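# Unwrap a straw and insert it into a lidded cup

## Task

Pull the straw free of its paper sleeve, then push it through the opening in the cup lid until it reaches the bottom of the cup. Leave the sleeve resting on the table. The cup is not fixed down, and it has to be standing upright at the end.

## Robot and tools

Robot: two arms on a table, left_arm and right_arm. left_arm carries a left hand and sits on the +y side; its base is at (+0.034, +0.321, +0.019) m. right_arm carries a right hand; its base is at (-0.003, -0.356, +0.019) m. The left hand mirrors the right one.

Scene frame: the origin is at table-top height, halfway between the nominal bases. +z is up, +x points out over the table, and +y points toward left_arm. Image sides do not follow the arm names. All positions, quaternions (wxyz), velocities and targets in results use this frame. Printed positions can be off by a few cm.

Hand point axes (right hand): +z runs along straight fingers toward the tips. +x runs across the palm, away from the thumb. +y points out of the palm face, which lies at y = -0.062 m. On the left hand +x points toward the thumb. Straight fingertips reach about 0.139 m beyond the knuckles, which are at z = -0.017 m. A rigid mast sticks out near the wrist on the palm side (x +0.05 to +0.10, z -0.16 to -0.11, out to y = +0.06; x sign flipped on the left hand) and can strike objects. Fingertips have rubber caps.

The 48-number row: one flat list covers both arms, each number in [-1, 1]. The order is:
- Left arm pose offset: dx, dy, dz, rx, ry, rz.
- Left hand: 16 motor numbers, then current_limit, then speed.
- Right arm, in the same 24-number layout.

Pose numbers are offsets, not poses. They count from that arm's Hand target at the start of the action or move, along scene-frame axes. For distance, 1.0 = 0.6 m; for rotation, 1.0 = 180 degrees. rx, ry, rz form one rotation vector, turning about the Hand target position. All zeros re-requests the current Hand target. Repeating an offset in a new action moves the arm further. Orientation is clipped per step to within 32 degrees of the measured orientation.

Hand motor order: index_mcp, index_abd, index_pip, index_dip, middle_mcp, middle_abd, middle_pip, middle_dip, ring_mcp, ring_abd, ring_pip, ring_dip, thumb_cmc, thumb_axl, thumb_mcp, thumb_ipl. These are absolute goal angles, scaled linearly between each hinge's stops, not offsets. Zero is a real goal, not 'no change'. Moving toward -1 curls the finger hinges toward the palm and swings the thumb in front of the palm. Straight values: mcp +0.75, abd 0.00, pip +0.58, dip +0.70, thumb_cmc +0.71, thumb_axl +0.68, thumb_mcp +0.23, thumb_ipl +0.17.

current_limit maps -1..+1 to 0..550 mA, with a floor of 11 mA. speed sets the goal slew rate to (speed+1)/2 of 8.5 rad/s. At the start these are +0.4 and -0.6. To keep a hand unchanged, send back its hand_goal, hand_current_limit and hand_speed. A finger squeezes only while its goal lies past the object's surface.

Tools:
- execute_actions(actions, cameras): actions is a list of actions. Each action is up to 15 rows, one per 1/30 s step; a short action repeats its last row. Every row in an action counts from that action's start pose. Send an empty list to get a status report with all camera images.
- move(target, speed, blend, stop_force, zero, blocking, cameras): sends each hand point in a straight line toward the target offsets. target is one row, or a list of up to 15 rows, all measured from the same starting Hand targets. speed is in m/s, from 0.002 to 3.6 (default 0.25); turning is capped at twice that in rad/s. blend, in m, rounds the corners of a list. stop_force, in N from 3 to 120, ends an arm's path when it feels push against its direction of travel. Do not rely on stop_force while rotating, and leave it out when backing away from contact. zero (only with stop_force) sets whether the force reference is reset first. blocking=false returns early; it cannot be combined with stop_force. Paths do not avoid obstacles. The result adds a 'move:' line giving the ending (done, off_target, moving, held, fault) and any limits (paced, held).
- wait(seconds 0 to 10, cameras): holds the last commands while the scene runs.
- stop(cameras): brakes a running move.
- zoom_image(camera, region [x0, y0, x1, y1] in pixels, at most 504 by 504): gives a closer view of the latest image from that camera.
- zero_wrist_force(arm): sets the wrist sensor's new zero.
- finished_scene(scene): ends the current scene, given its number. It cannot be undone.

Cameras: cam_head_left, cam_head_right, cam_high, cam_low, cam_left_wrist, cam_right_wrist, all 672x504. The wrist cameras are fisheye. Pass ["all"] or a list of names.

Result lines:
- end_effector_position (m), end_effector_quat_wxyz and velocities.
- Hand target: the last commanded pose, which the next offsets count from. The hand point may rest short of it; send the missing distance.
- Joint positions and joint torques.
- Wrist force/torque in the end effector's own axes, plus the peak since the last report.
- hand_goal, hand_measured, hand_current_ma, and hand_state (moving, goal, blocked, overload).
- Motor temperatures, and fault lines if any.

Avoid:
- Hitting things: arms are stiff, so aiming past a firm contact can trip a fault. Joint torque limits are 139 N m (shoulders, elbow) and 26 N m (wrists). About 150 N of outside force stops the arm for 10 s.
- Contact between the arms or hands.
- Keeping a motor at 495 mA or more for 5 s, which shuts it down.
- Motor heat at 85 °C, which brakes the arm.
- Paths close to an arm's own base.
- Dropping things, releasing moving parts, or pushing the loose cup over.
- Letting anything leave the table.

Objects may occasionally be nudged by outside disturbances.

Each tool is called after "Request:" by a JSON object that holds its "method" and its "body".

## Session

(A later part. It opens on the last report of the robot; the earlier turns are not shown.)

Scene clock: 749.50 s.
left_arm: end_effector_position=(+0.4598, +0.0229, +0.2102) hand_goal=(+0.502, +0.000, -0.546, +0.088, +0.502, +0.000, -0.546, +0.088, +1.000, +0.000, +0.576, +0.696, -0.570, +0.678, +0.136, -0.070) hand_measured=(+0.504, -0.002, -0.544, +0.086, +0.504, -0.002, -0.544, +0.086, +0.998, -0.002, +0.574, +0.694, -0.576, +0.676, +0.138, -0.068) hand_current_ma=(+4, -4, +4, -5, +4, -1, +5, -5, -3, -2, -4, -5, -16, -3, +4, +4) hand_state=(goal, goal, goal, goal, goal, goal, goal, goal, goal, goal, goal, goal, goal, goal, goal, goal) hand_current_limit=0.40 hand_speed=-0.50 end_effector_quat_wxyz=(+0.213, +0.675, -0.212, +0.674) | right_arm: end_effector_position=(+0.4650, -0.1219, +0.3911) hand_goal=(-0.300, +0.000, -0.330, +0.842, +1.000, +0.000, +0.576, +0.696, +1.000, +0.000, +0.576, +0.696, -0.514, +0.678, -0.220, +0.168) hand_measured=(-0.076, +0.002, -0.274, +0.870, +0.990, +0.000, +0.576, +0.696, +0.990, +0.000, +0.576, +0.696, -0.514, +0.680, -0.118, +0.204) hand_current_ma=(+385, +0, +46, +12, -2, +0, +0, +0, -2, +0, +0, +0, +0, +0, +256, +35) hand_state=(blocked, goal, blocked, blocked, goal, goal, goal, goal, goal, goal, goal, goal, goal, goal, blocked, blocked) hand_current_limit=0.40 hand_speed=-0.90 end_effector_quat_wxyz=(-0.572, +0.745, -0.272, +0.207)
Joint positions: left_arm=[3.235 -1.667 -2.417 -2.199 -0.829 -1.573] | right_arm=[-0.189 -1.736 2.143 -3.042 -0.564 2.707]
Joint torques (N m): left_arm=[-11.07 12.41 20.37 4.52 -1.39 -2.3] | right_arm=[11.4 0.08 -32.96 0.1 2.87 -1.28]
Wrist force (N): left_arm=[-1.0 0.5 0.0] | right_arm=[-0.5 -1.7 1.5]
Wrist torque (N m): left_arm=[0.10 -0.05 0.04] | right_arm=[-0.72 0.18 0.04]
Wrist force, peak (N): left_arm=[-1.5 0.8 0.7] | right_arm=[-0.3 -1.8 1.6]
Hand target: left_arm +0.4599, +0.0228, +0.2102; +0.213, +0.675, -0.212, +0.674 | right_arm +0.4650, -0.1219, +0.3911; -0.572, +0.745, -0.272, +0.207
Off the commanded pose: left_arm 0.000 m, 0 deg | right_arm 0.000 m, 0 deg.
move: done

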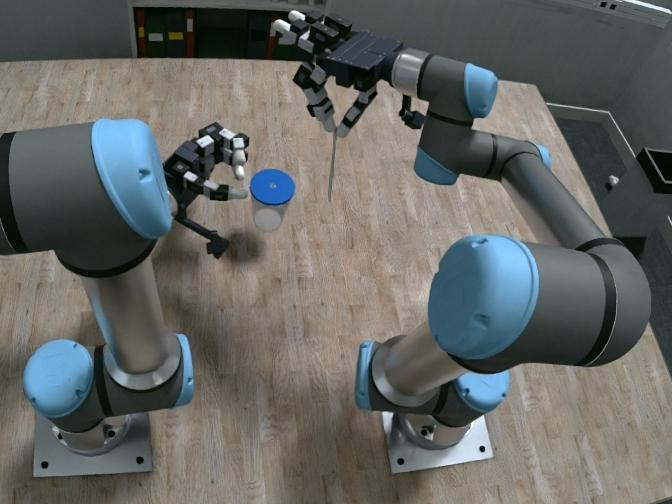

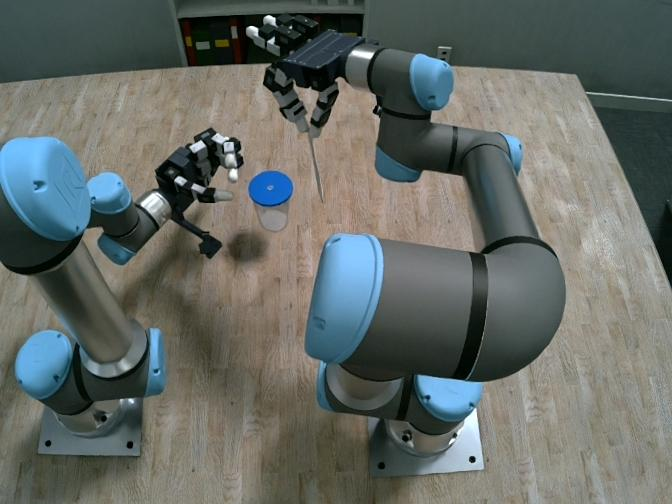

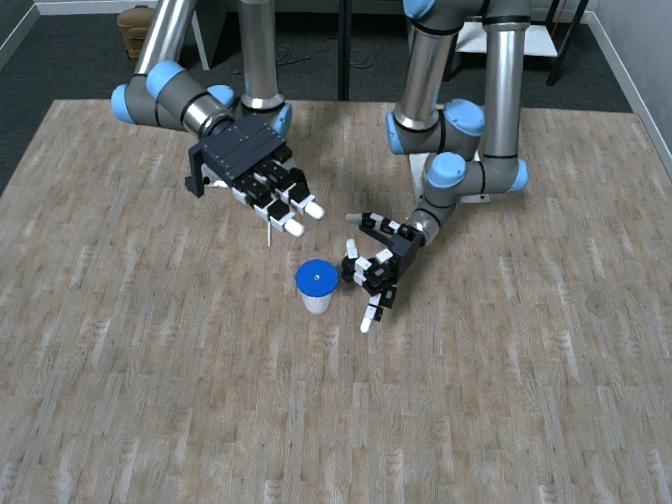

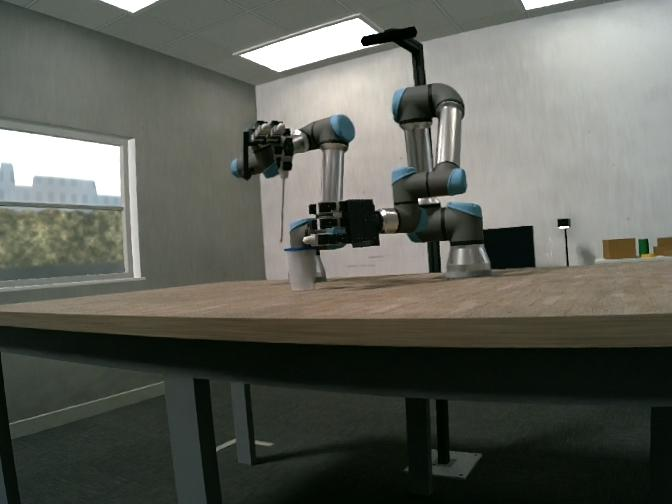

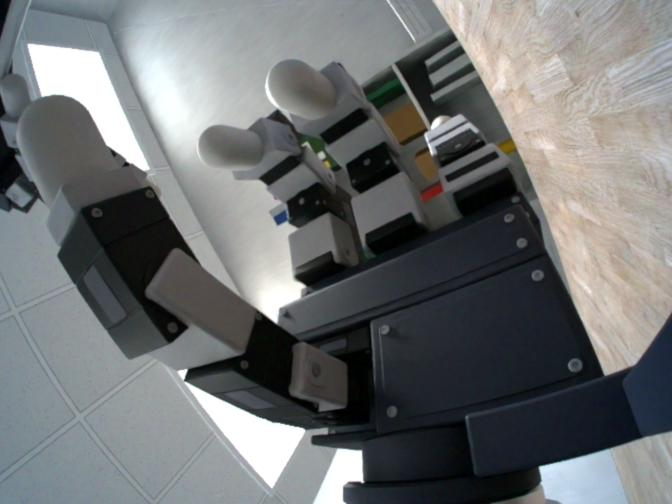

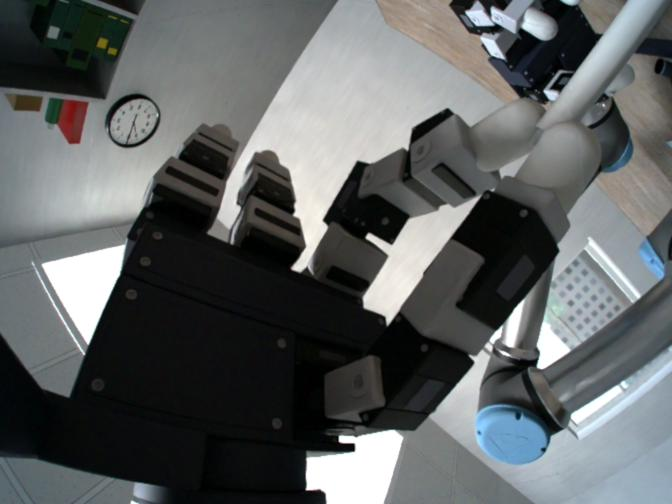

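Request:
{"method": "move", "body": {"target": [[0.0,0.0,0.117,0,0,0, 0.501,0,-0.547,0.087,0.501,0,-0.547,0.087,1.0,0,0.576,0.696,-0.571,0.677,0.135,-0.07,0.4,-0.5, 0,0,0.117,0,0,0, -0.3,0,-0.33,0.841,1.0,0,0.576,0.696,1.0,0,0.576,0.696,-0.514,0.677,-0.22,0.168,0.4,-0.9],[-0.003,-0.2,0.117,0,0,0, 0.501,0,-0.547,0.087,0.501,0,-0.547,0.087,1.0,0,0.576,0.696,-0.571,0.677,0.135,-0.07,0.4,-0.5, 0,0,0.117,0,0,0, -0.3,0,-0.33,0.841,1.0,0,0.576,0.696,1.0,0,0.576,0.696,-0.514,0.677,-0.22,0.168,0.4,-0.9]], "speed": 0.15, "cameras": ["cam_high","cam_low","cam_head_left","cam_left_wrist","cam_right_wrist"]}}

Request:
{"method": "zoom_image", "body": {"camera": "cam_high", "region": [200, 130, 370, 300]}}

Request:
{"method": "zoom_image", "body": {"camera": "cam_low", "region": [220, 80, 400, 260]}}

Request:
{"method": "zoom_image", "body": {"camera": "cam_head_left", "region": [200, 20, 400, 220]}}

Scene clock: 770.07 s.
left_arm: end_effector_position=(+0.4580, -0.0971, +0.2804) hand_goal=(+0.502, +0.000, -0.546, +0.088, +0.502, +0.000, -0.546, +0.088, +1.000, +0.000, +0.576, +0.696, -0.570, +0.678, +0.136, -0.070) hand_measured=(+0.504, -0.002, -0.544, +0.086, +0.504, -0.002, -0.544, +0.086, +0.998, -0.002, +0.574, +0.694, -0.578, +0.676, +0.138, -0.068) hand_current_ma=(+4, -4, +4, -5, +4, -1, +4, -5, -3, -3, -4, -5, -17, -3, +4, +4) hand_state=(goal, goal, goal, goal, goal, goal, goal, goal, goal, goal, goal, goal, goal, goal, goal, goal) hand_current_limit=0.40 hand_speed=-0.50 end_effector_quat_wxyz=(+0.213, +0.675, -0.212, +0.674) | right_arm: end_effector_position=(+0.4650, -0.1219, +0.4613) hand_goal=(-0.300, +0.000, -0.330, +0.842, +1.000, +0.000, +0.576, +0.696, +1.000, +0.000, +0.576, +0.696, -0.514, +0.678, -0.220, +0.168) hand_measured=(-0.076, +0.002, -0.274, +0.870, +0.990, +0.000, +0.576, +0.696, +0.990, +0.000, +0.576, +0.696, -0.514, +0.680, -0.118, +0.204) hand_current_ma=(+385, +0, +46, +12, -2, +0, +0, +0, -2, +0, +0, +0, +0, +0, +256, +35) hand_state=(blocked, goal, blocked, blocked, goal, goal, goal, goal, goal, goal, goal, goal, goal, goal, blocked, blocked) hand_current_limit=0.40 hand_speed=-0.90 end_effector_quat_wxyz=(-0.572, +0.745, -0.272, +0.207)
Joint positions: left_arm=[2.835 -1.637 -2.19 -2.456 -1.228 -1.573] | right_arm=[-0.189 -1.793 1.999 -2.842 -0.564 2.707]
Joint torques (N m): left_arm=[-9.63 14.7 24.23 -0.84 -1.38 -1.55] | right_arm=[11.23 -25.81 -34.5 0.05 -0.9 -1.24]
Wrist force (N): left_arm=[-1.3 0.4 0.2] | right_arm=[-0.6 -1.3 1.3]
Wrist torque (N m): left_arm=[0.08 0.00 -0.09] | right_arm=[-0.66 0.22 0.06]
Wrist force, peak (N): left_arm=[-1.8 0.5 0.0] | right_arm=[-1.0 -2.4 1.1]
Hand target: left_arm +0.4581, -0.0972, +0.2804; +0.213, +0.675, -0.212, +0.674 | right_arm +0.4650, -0.1219, +0.4613; -0.572, +0.745, -0.272, +0.207
Off the commanded pose: left_arm 0.000 m, 0 deg | right_arm 0.000 m, 0 deg.
move: done
Images, in order (width x height): cam_head_left 672x504, cam_high 672x504, cam_low 672x504, cam_left_wrist 672x504, cam_right_wrist 672x504.

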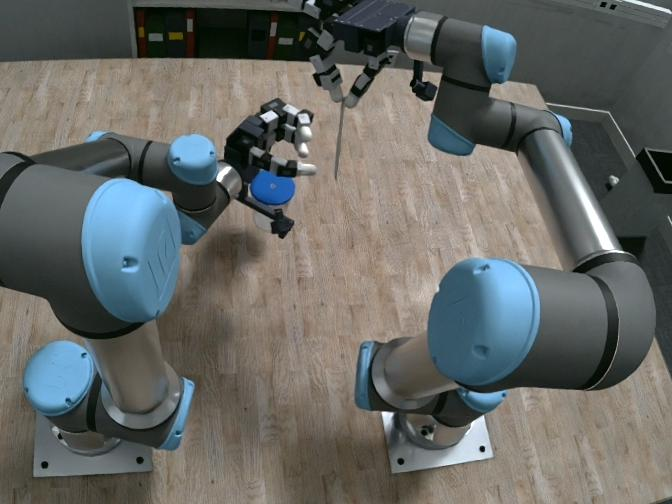

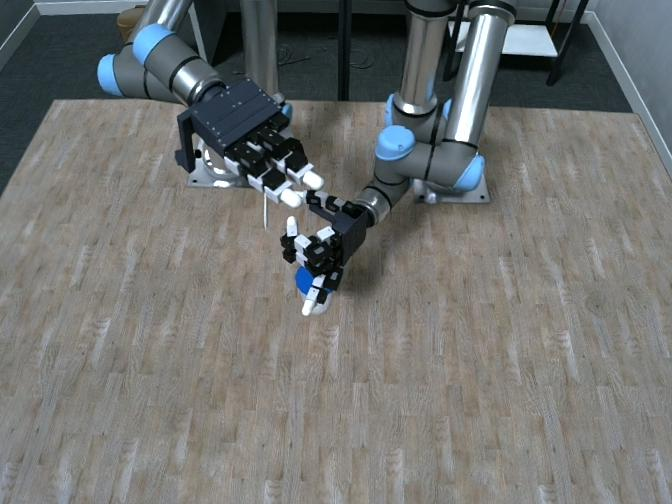

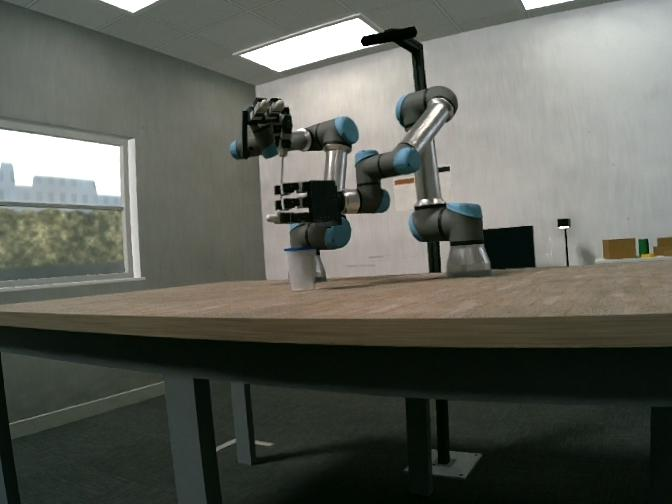

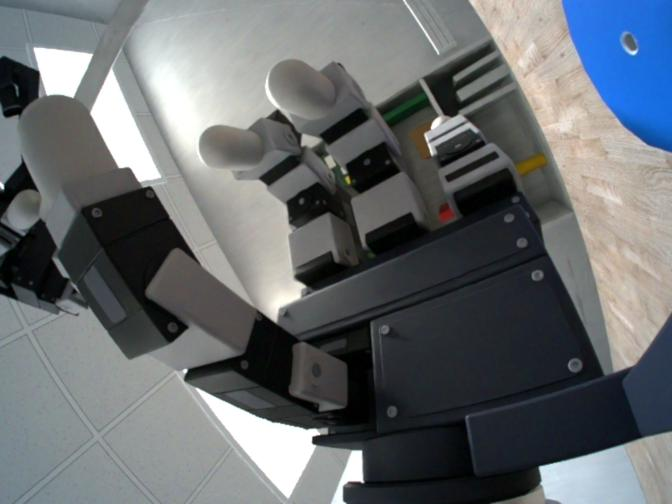

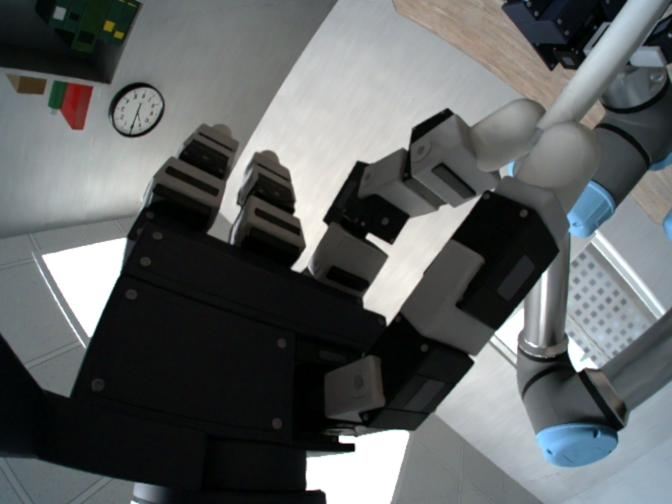

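Scaled by 2.965 from the camera's 672x504 image, which has a finer 960x720 frame.

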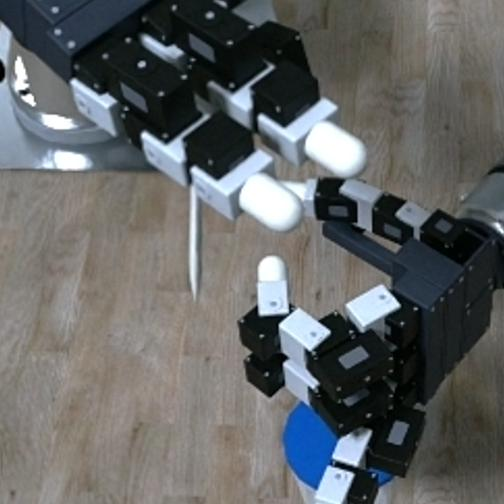

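Scaled by 2.800 from the camera's 672x504 image, which has a finer 960x720 frame.

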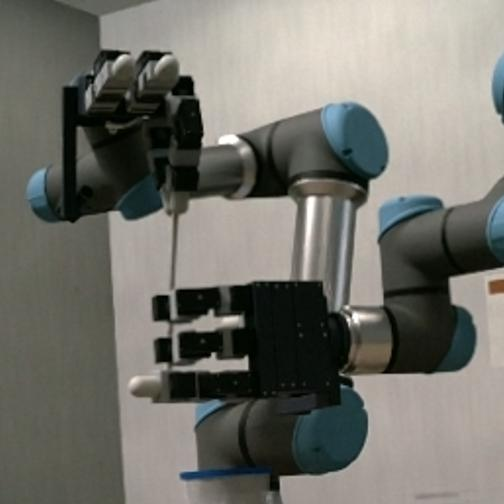

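Scaled by 2.520 from the camera's 672x504 image, which has a finer 960x720 frame.

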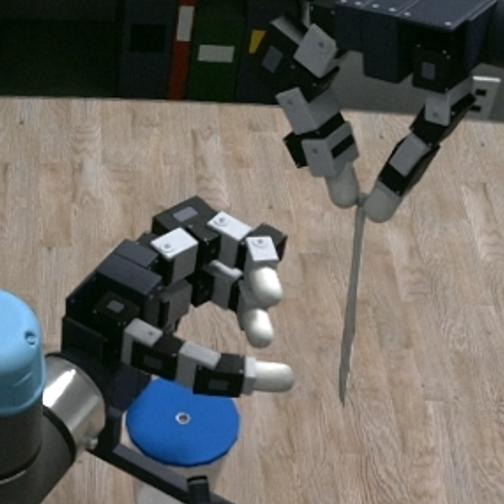

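Request:
{"method": "move", "body": {"target": [[0.028,0.0,0.0,0,0,0, 0.501,0,-0.547,0.087,0.501,0,-0.547,0.087,1.0,0,0.576,0.696,-0.571,0.677,0.135,-0.07,0.4,-0.5, 0,0,0,0,0,0, -0.3,0,-0.33,0.841,1.0,0,0.576,0.696,1.0,0,0.576,0.696,-0.514,0.677,-0.22,0.168,0.4,-0.9],[0.028,-0.103,0.0,0,0,0, 0.501,0,-0.547,0.087,0.501,0,-0.547,0.087,1.0,0,0.576,0.696,-0.571,0.677,0.135,-0.07,0.4,-0.5, 0,0,0,0,0,0, -0.3,0,-0.33,0.841,1.0,0,0.576,0.696,1.0,0,0.576,0.696,-0.514,0.677,-0.22,0.168,0.4,-0.9]], "speed": 0.1, "cameras": ["cam_high","cam_low","cam_head_left","cam_left_wrist","cam_right_wrist"]}}

Request:
{"method": "zoom_image", "body": {"camera": "cam_high", "region": [200, 130, 370, 300]}}

Request:
{"method": "zoom_image", "body": {"camera": "cam_left_wrist", "region": [0, 0, 350, 260]}}

Request:
{"method": "zoom_image", "body": {"camera": "cam_head_left", "region": [200, 20, 400, 220]}}

Scene clock: 783.90 s.
left_arm: end_effector_position=(+0.4749, -0.1588, +0.2804) hand_goal=(+0.502, +0.000, -0.546, +0.088, +0.502, +0.000, -0.546, +0.088, +1.000, +0.000, +0.576, +0.696, -0.570, +0.678, +0.136, -0.070) hand_measured=(+0.504, -0.002, -0.544, +0.086, +0.504, -0.002, -0.544, +0.086, +0.998, -0.002, +0.574, +0.694, -0.578, +0.676, +0.138, -0.068) hand_current_ma=(+4, -4, +4, -5, +4, -1, +4, -5, -2, -3, -4, -5, -17, -3, +4, +4) hand_state=(goal, goal, goal, goal, goal, goal, goal, goal, goal, goal, goal, goal, goal, goal, goal, goal) hand_current_limit=0.40 hand_speed=-0.50 end_effector_quat_wxyz=(+0.213, +0.675, -0.212, +0.674) | right_arm: end_effector_position=(+0.4650, -0.1219, +0.4613) hand_goal=(-0.300, +0.000, -0.330, +0.842, +1.000, +0.000, +0.576, +0.696, +1.000, +0.000, +0.576, +0.696, -0.514, +0.678, -0.220, +0.168) hand_measured=(-0.076, +0.002, -0.274, +0.870, +0.990, +0.000, +0.576, +0.696, +0.990, +0.000, +0.576, +0.696, -0.514, +0.680, -0.118, +0.204) hand_current_ma=(+385, +0, +46, +12, -2, +0, +0, +0, -2, +0, +0, +0, +0, +0, +256, +35) hand_state=(blocked, goal, blocked, blocked, goal, goal, goal, goal, goal, goal, goal, goal, goal, goal, blocked, blocked) hand_current_limit=0.40 hand_speed=-0.90 end_effector_quat_wxyz=(-0.572, +0.745, -0.272, +0.207)
Joint positions: left_arm=[2.689 -1.758 -2.048 -2.477 -1.375 -1.573] | right_arm=[-0.189 -1.793 1.999 -2.842 -0.564 2.707]
Joint torques (N m): left_arm=[-9.51 20.84 25.4 -0.66 -1.84 0.92] | right_arm=[11.17 -26.3 -34.33 0.07 -0.99 -1.31]
Wrist force (N): left_arm=[-1.2 0.3 0.2] | right_arm=[-0.5 -1.6 1.3]
Wrist torque (N m): left_arm=[0.07 -0.01 -0.08] | right_arm=[-0.68 0.20 0.06]
Wrist force, peak (N): left_arm=[-1.2 0.9 0.3] | right_arm=[-1.2 -2.1 1.2]
Hand target: left_arm +0.4749, -0.1590, +0.2804; +0.213, +0.675, -0.212, +0.674 | right_arm +0.4650, -0.1219, +0.4613; -0.572, +0.745, -0.272, +0.207
Off the commanded pose: left_arm 0.000 m, 0 deg | right_arm 0.000 m, 0 deg.
move: done
Images, in order (width x height): cam_head_left 672x504, cam_high 672x504, cam_low 672x504, cam_left_wrist 672x504, cam_right_wrist 672x504.

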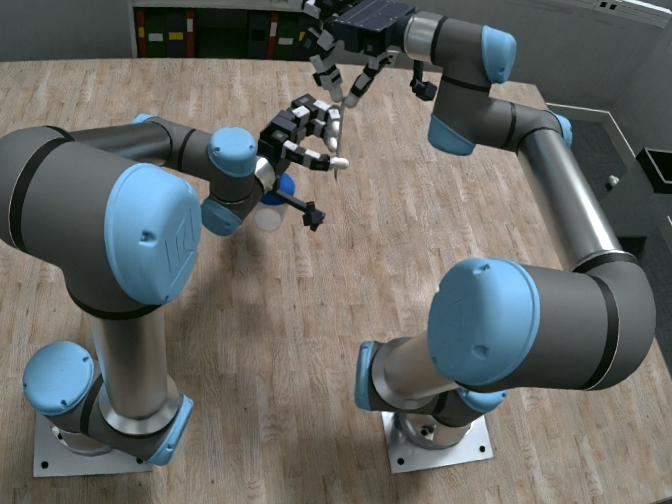

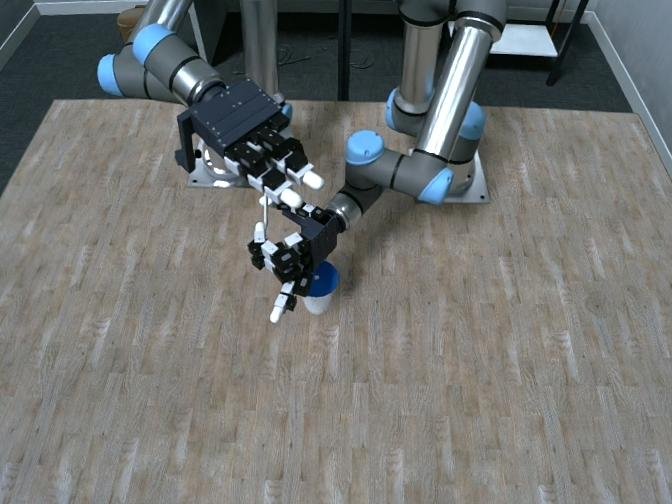

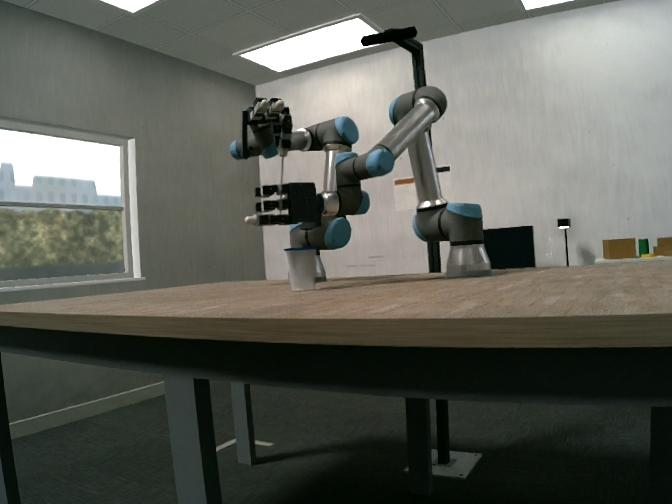

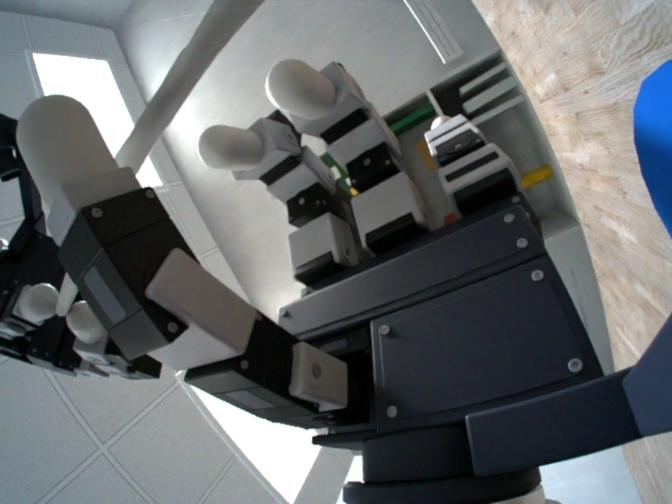

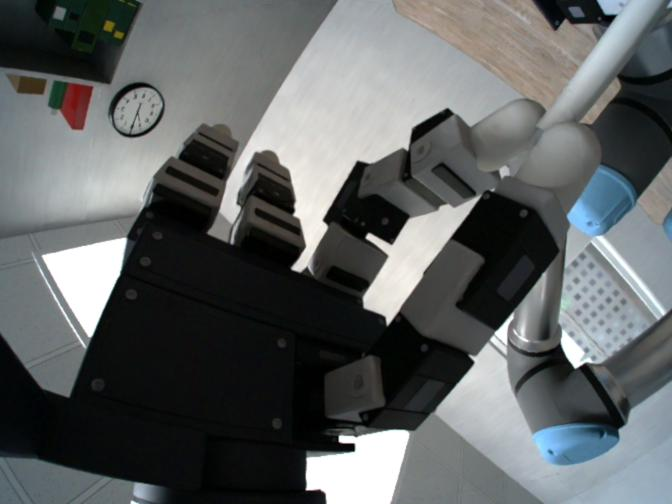

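Scaled by 2.965 from the camera's 672x504 image, which has a finer 960x720 frame.

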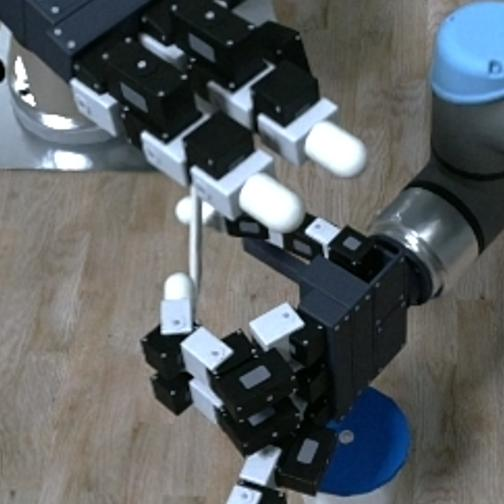

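Scaled by 1.440 from the camera's 672x504 image, which has a finer 960x720 frame.

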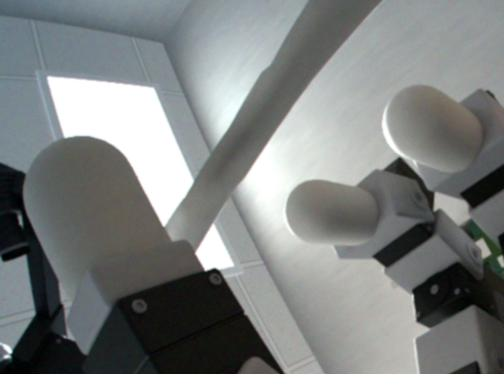

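Scaled by 2.520 from the camera's 672x504 image, which has a finer 960x720 frame.

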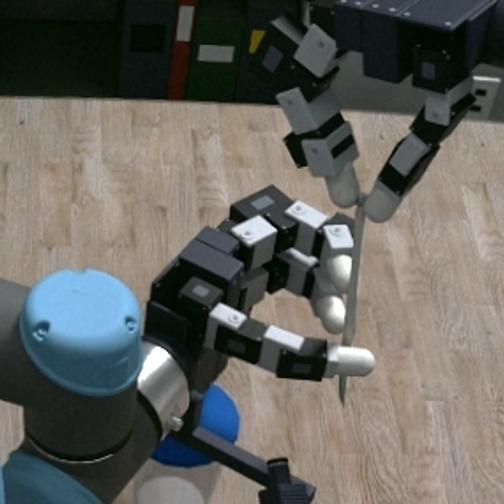

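Request:
{"method": "move", "body": {"target": [[0.0,0.0,0.0,0,0,0, 0.15,0,-0.2,0.087,0.15,0,-0.2,0.087,1.0,0,0.576,0.696,-0.571,0.677,-0.02,-0.07,0.4,-0.8, 0,0,0,0,0,0, -0.3,0,-0.33,0.841,1.0,0,0.576,0.696,1.0,0,0.576,0.696,-0.514,0.677,-0.22,0.168,0.4,-0.9],[0.0,0.0,0.0,0,0,0, -0.12,0,-0.164,0.087,-0.12,0,-0.164,0.087,1.0,0,0.576,0.696,-0.571,0.677,-0.18,-0.07,0.4,-0.85, 0,0,0,0,0,0, -0.3,0,-0.33,0.841,1.0,0,0.576,0.696,1.0,0,0.576,0.696,-0.514,0.677,-0.22,0.168,0.4,-0.9]], "cameras": ["cam_high","cam_low","cam_head_left","cam_left_wrist","cam_right_wrist"]}}

Request:
{"method": "zoom_image", "body": {"camera": "cam_high", "region": [200, 130, 370, 300]}}

Request:
{"method": "zoom_image", "body": {"camera": "cam_left_wrist", "region": [0, 0, 350, 260]}}

Request:
{"method": "zoom_image", "body": {"camera": "cam_head_left", "region": [280, 60, 400, 180]}}

Scene clock: 791.47 s.
left_arm: end_effector_position=(+0.4749, -0.1590, +0.2804) hand_goal=(-0.120, +0.000, -0.164, +0.088, -0.120, +0.000, -0.164, +0.088, +1.000, +0.000, +0.576, +0.696, -0.570, +0.678, -0.180, -0.070) hand_measured=(+0.042, -0.004, -0.146, +0.092, +0.086, -0.004, -0.142, +0.094, +0.998, -0.002, +0.574, +0.694, -0.578, +0.676, -0.030, -0.048) hand_current_ma=(+385, -5, +49, +6, +385, -6, +62, +15, -2, -3, -4, -5, -17, -3, +385, +93) hand_state=(blocked, goal, goal, goal, blocked, goal, blocked, goal, goal, goal, goal, goal, goal, goal, blocked, blocked) hand_current_limit=0.40 hand_speed=-0.85 end_effector_quat_wxyz=(+0.213, +0.675, -0.212, +0.674) | right_arm: end_effector_position=(+0.4650, -0.1219, +0.4613) hand_goal=(-0.300, +0.000, -0.330, +0.842, +1.000, +0.000, +0.576, +0.696, +1.000, +0.000, +0.576, +0.696, -0.514, +0.678, -0.220, +0.168) hand_measured=(-0.076, +0.000, -0.274, +0.870, +0.990, +0.000, +0.576, +0.696, +0.990, +0.000, +0.576, +0.696, -0.518, +0.678, -0.118, +0.204) hand_current_ma=(+385, +0, +46, +12, -2, +0, +0, +0, -2, +0, +0, +0, +0, +0, +256, +35) hand_state=(blocked, goal, blocked, blocked, goal, goal, goal, goal, goal, goal, goal, goal, goal, goal, blocked, blocked) hand_current_limit=0.40 hand_speed=-0.90 end_effector_quat_wxyz=(-0.572, +0.745, -0.272, +0.207)
Joint positions: left_arm=[2.689 -1.759 -2.047 -2.477 -1.375 -1.573] | right_arm=[-0.189 -1.793 1.999 -2.842 -0.564 2.707]
Joint torques (N m): left_arm=[-9.13 19.77 25.32 -0.54 -1.91 0.71] | right_arm=[11.52 -24.94 -33.49 -0.06 -0.69 -1.34]
Wrist force (N): left_arm=[-1.7 0.7 -0.2] | right_arm=[-0.3 -3.0 1.2]
Wrist torque (N m): left_arm=[0.09 0.06 0.02] | right_arm=[-0.76 0.21 0.04]
Wrist force, peak (N): left_arm=[-2.4 0.5 -0.4] | right_arm=[-0.4 -3.3 0.9]
Hand target: left_arm +0.4749, -0.1590, +0.2804; +0.213, +0.675, -0.212, +0.674 | right_arm +0.4650, -0.1219, +0.4613; -0.572, +0.745, -0.272, +0.207
Off the commanded pose: left_arm 0.000 m, 0 deg | right_arm 0.000 m, 0 deg.
move: done
Images, in order (width x height): cam_head_left 672x504, cam_high 672x504, cam_low 672x504, cam_left_wrist 672x504, cam_right_wrist 672x504.

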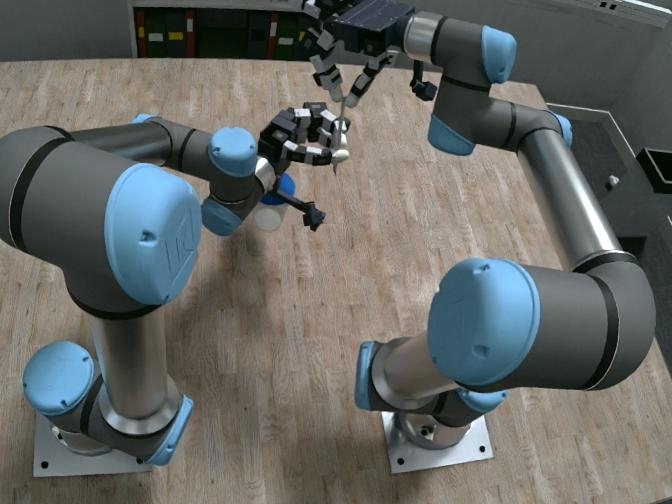

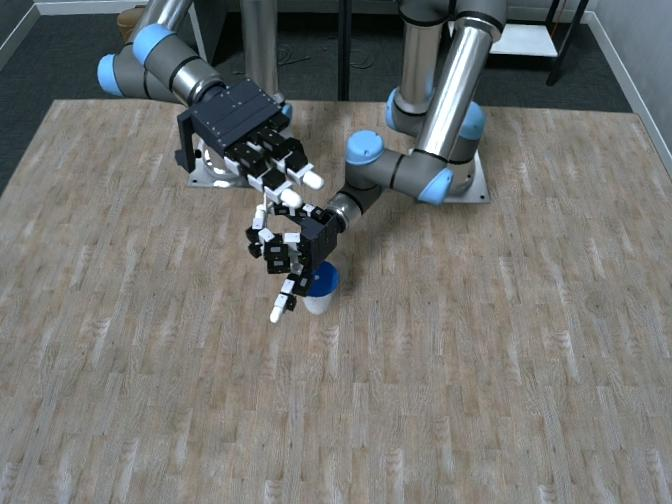

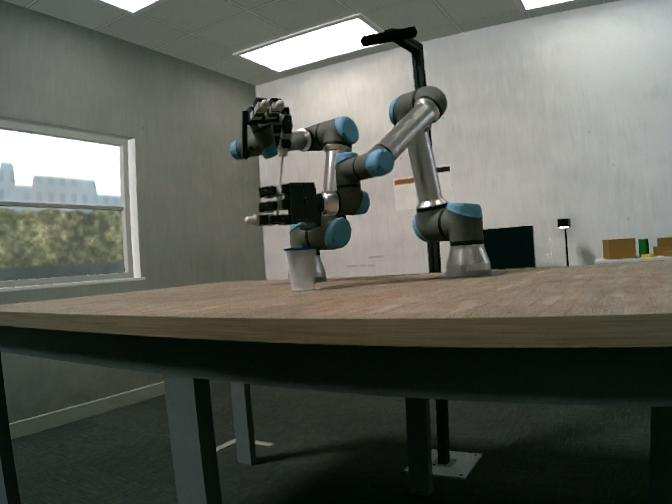

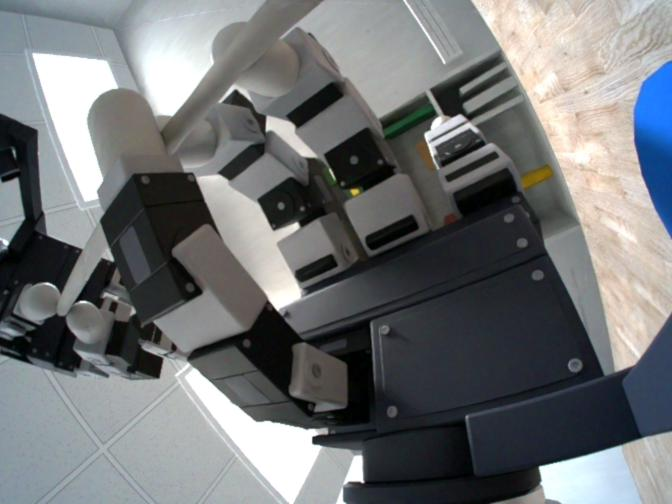

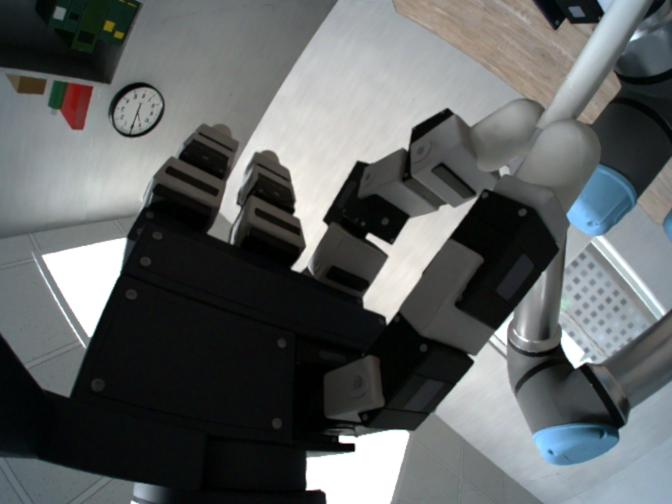

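Scaled by 2.965 from the camera's 672x504 image, which has a finer 960x720 frame.

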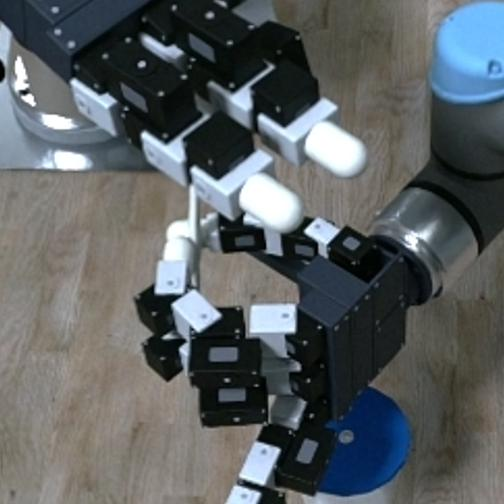

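Scaled by 1.440 from the camera's 672x504 image, which has a finer 960x720 frame.

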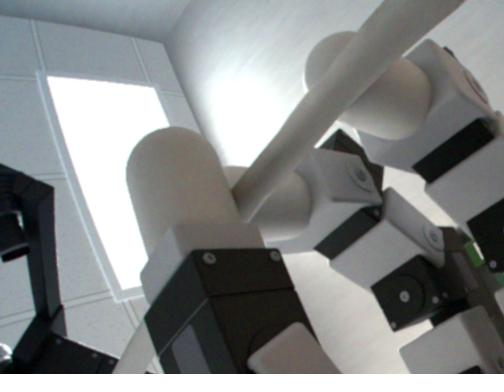

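Scaled by 4.200 from the camera's 672x504 image, which has a finer 960x720 frame.

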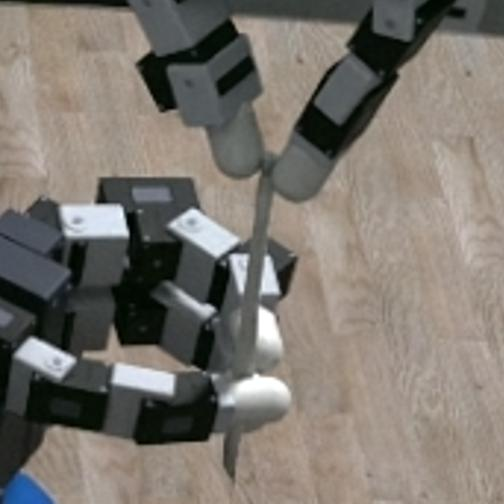

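Request:
{"method": "move", "body": {"target": [0.0,0.0,-0.03,0,0,0, -0.2,0,-0.164,0.087,-0.2,0,-0.164,0.087,1.0,0,0.576,0.696,-0.571,0.677,-0.2,-0.07,0.4,-0.85, 0,0,0.05,0,0,0, -0.35,0,-0.33,0.841,1.0,0,0.576,0.696,1.0,0,0.576,0.696,-0.514,0.677,-0.28,0.168,0.45,-0.9], "speed": 0.03, "cameras": ["cam_high","cam_low","cam_head_left","cam_right_wrist","cam_left_wrist"]}}

Request:
{"method": "zoom_image", "body": {"camera": "cam_low", "region": [220, 70, 340, 250]}}

Request:
{"method": "zoom_image", "body": {"camera": "cam_head_left", "region": [280, 40, 400, 190]}}

Request:
{"method": "zoom_image", "body": {"camera": "cam_right_wrist", "region": [400, 0, 672, 220]}}

Scene clock: 798.57 s.
left_arm: end_effector_position=(+0.4749, -0.1590, +0.2624) hand_goal=(-0.200, +0.000, -0.164, +0.088, -0.200, +0.000, -0.164, +0.088, +1.000, +0.000, +0.576, +0.696, -0.570, +0.678, -0.200, -0.070) hand_measured=(+0.006, -0.006, -0.144, +0.092, -0.194, +0.000, -0.158, +0.094, +0.998, -0.002, +0.574, +0.694, -0.562, +0.686, -0.026, -0.044) hand_current_ma=(+385, -10, +54, +9, +14, -1, +13, +10, -2, -3, -4, -5, +18, +22, +385, +107) hand_state=(blocked, goal, goal, goal, goal, goal, goal, goal, goal, goal, goal, goal, goal, goal, blocked, blocked) hand_current_limit=0.40 hand_speed=-0.85 end_effector_quat_wxyz=(+0.213, +0.675, -0.212, +0.674) | right_arm: end_effector_position=(+0.4650, -0.1219, +0.4912) hand_goal=(-0.350, +0.000, -0.330, +0.842, +1.000, +0.000, +0.576, +0.696, +1.000, +0.000, +0.576, +0.696, -0.514, +0.678, -0.280, +0.168) hand_measured=(-0.076, +0.006, -0.262, +0.876, +0.990, +0.000, +0.576, +0.696, +0.990, +0.000, +0.576, +0.696, -0.532, +0.672, -0.132, +0.212) hand_current_ma=(+399, +1, +68, +18, -2, +0, +0, +0, -2, +0, +0, +0, -5, -1, +399, +52) hand_state=(blocked, goal, blocked, blocked, goal, goal, goal, goal, goal, goal, goal, goal, goal, goal, blocked, blocked) hand_current_limit=0.45 hand_speed=-0.90 end_effector_quat_wxyz=(-0.572, +0.745, -0.272, +0.207)
Joint positions: left_arm=[2.689 -1.789 -2.068 -2.427 -1.375 -1.572] | right_arm=[-0.189 -1.806 1.932 -2.762 -0.564 2.707]
Joint torques (N m): left_arm=[-1.32 20.78 8.34 4.8 -1.23 0.37] | right_arm=[-8.21 -25.46 -37.28 0.34 0.95 -1.35]
Wrist force (N): left_arm=[-1.1 0.6 0.3] | right_arm=[-1.1 -1.5 1.4]
Wrist torque (N m): left_arm=[0.08 0.01 -0.03] | right_arm=[-0.60 0.30 0.03]
Wrist force, peak (N): left_arm=[3.4 0.4 -1.0] | right_arm=[0.3 4.4 2.7]
Hand target: left_arm +0.4749, -0.1590, +0.2624; +0.213, +0.675, -0.212, +0.674 | right_arm +0.4650, -0.1219, +0.4913; -0.572, +0.745, -0.272, +0.207
Off the commanded pose: left_arm 0.000 m, 0 deg | right_arm 0.000 m, 0 deg.
move: done
Images, in order (width x height): cam_head_left 672x504, cam_high 672x504, cam_low 672x504, cam_left_wrist 672x504, cam_right_wrist 672x504.

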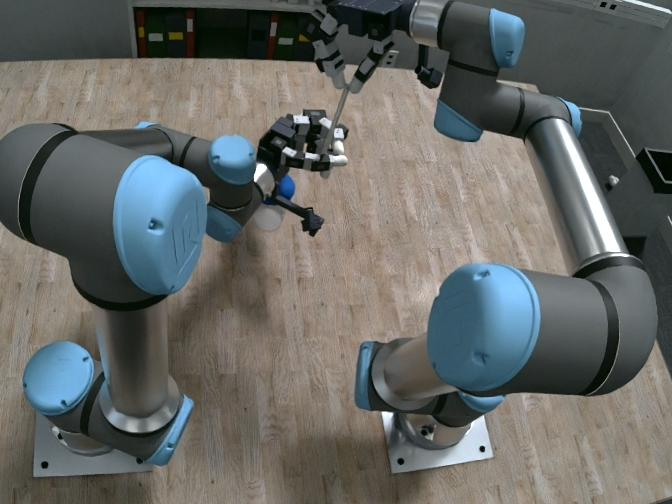

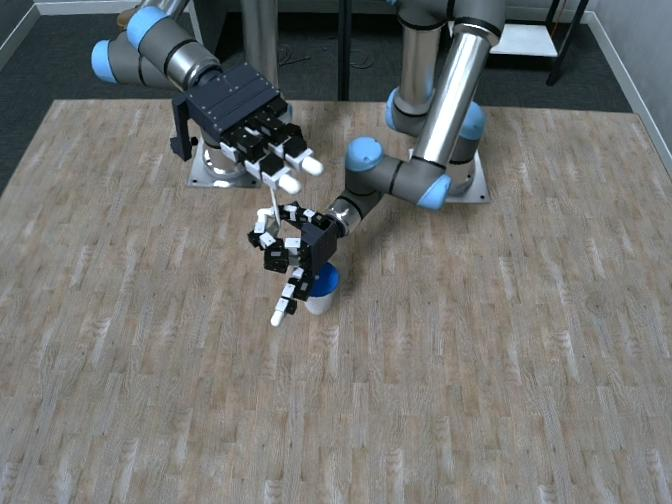

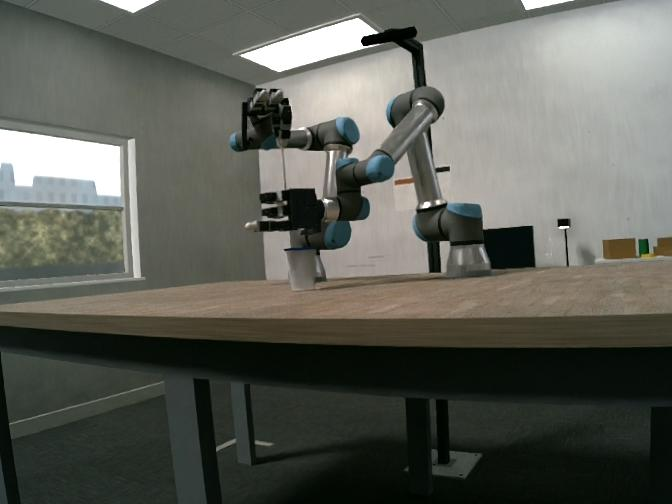

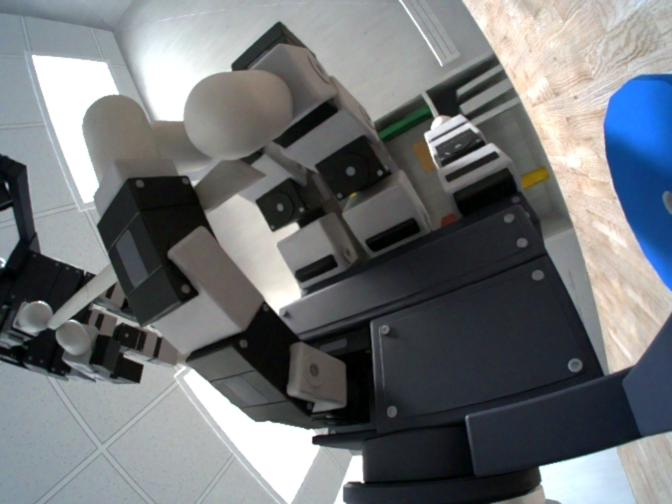

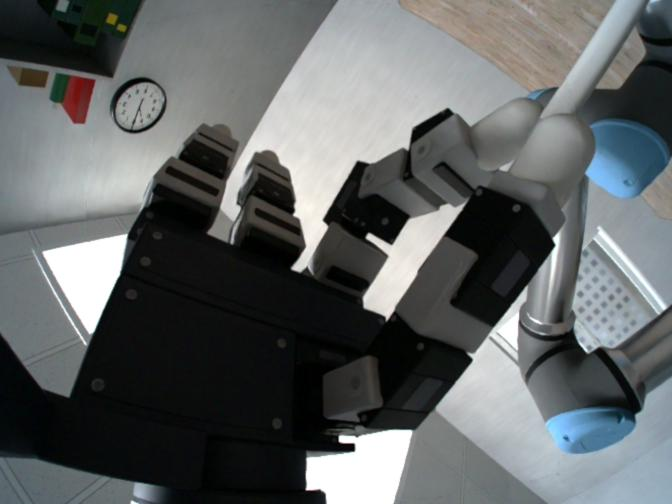

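Scaled by 2.800 from the camera's 672x504 image, which has a finer 960x720 frame.

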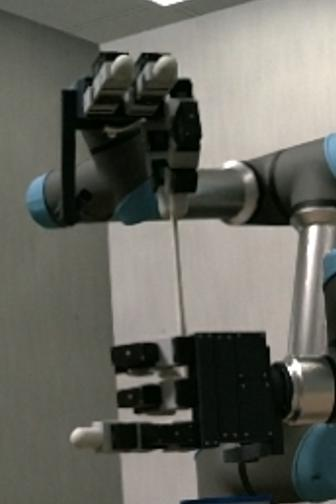

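Scaled by 3.360 from the camera's 672x504 image, which has a finer 960x720 frame.

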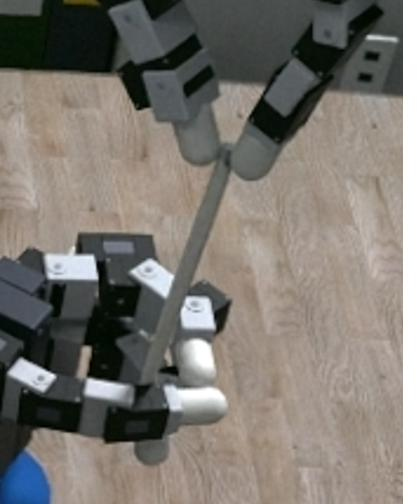

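Scaled by 1.853 from the camera's 672x504 image, which has a finer 960x720 frame.

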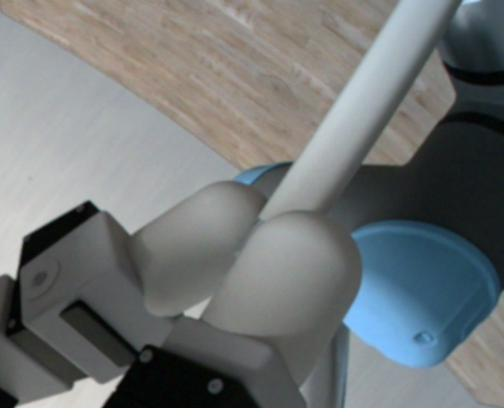

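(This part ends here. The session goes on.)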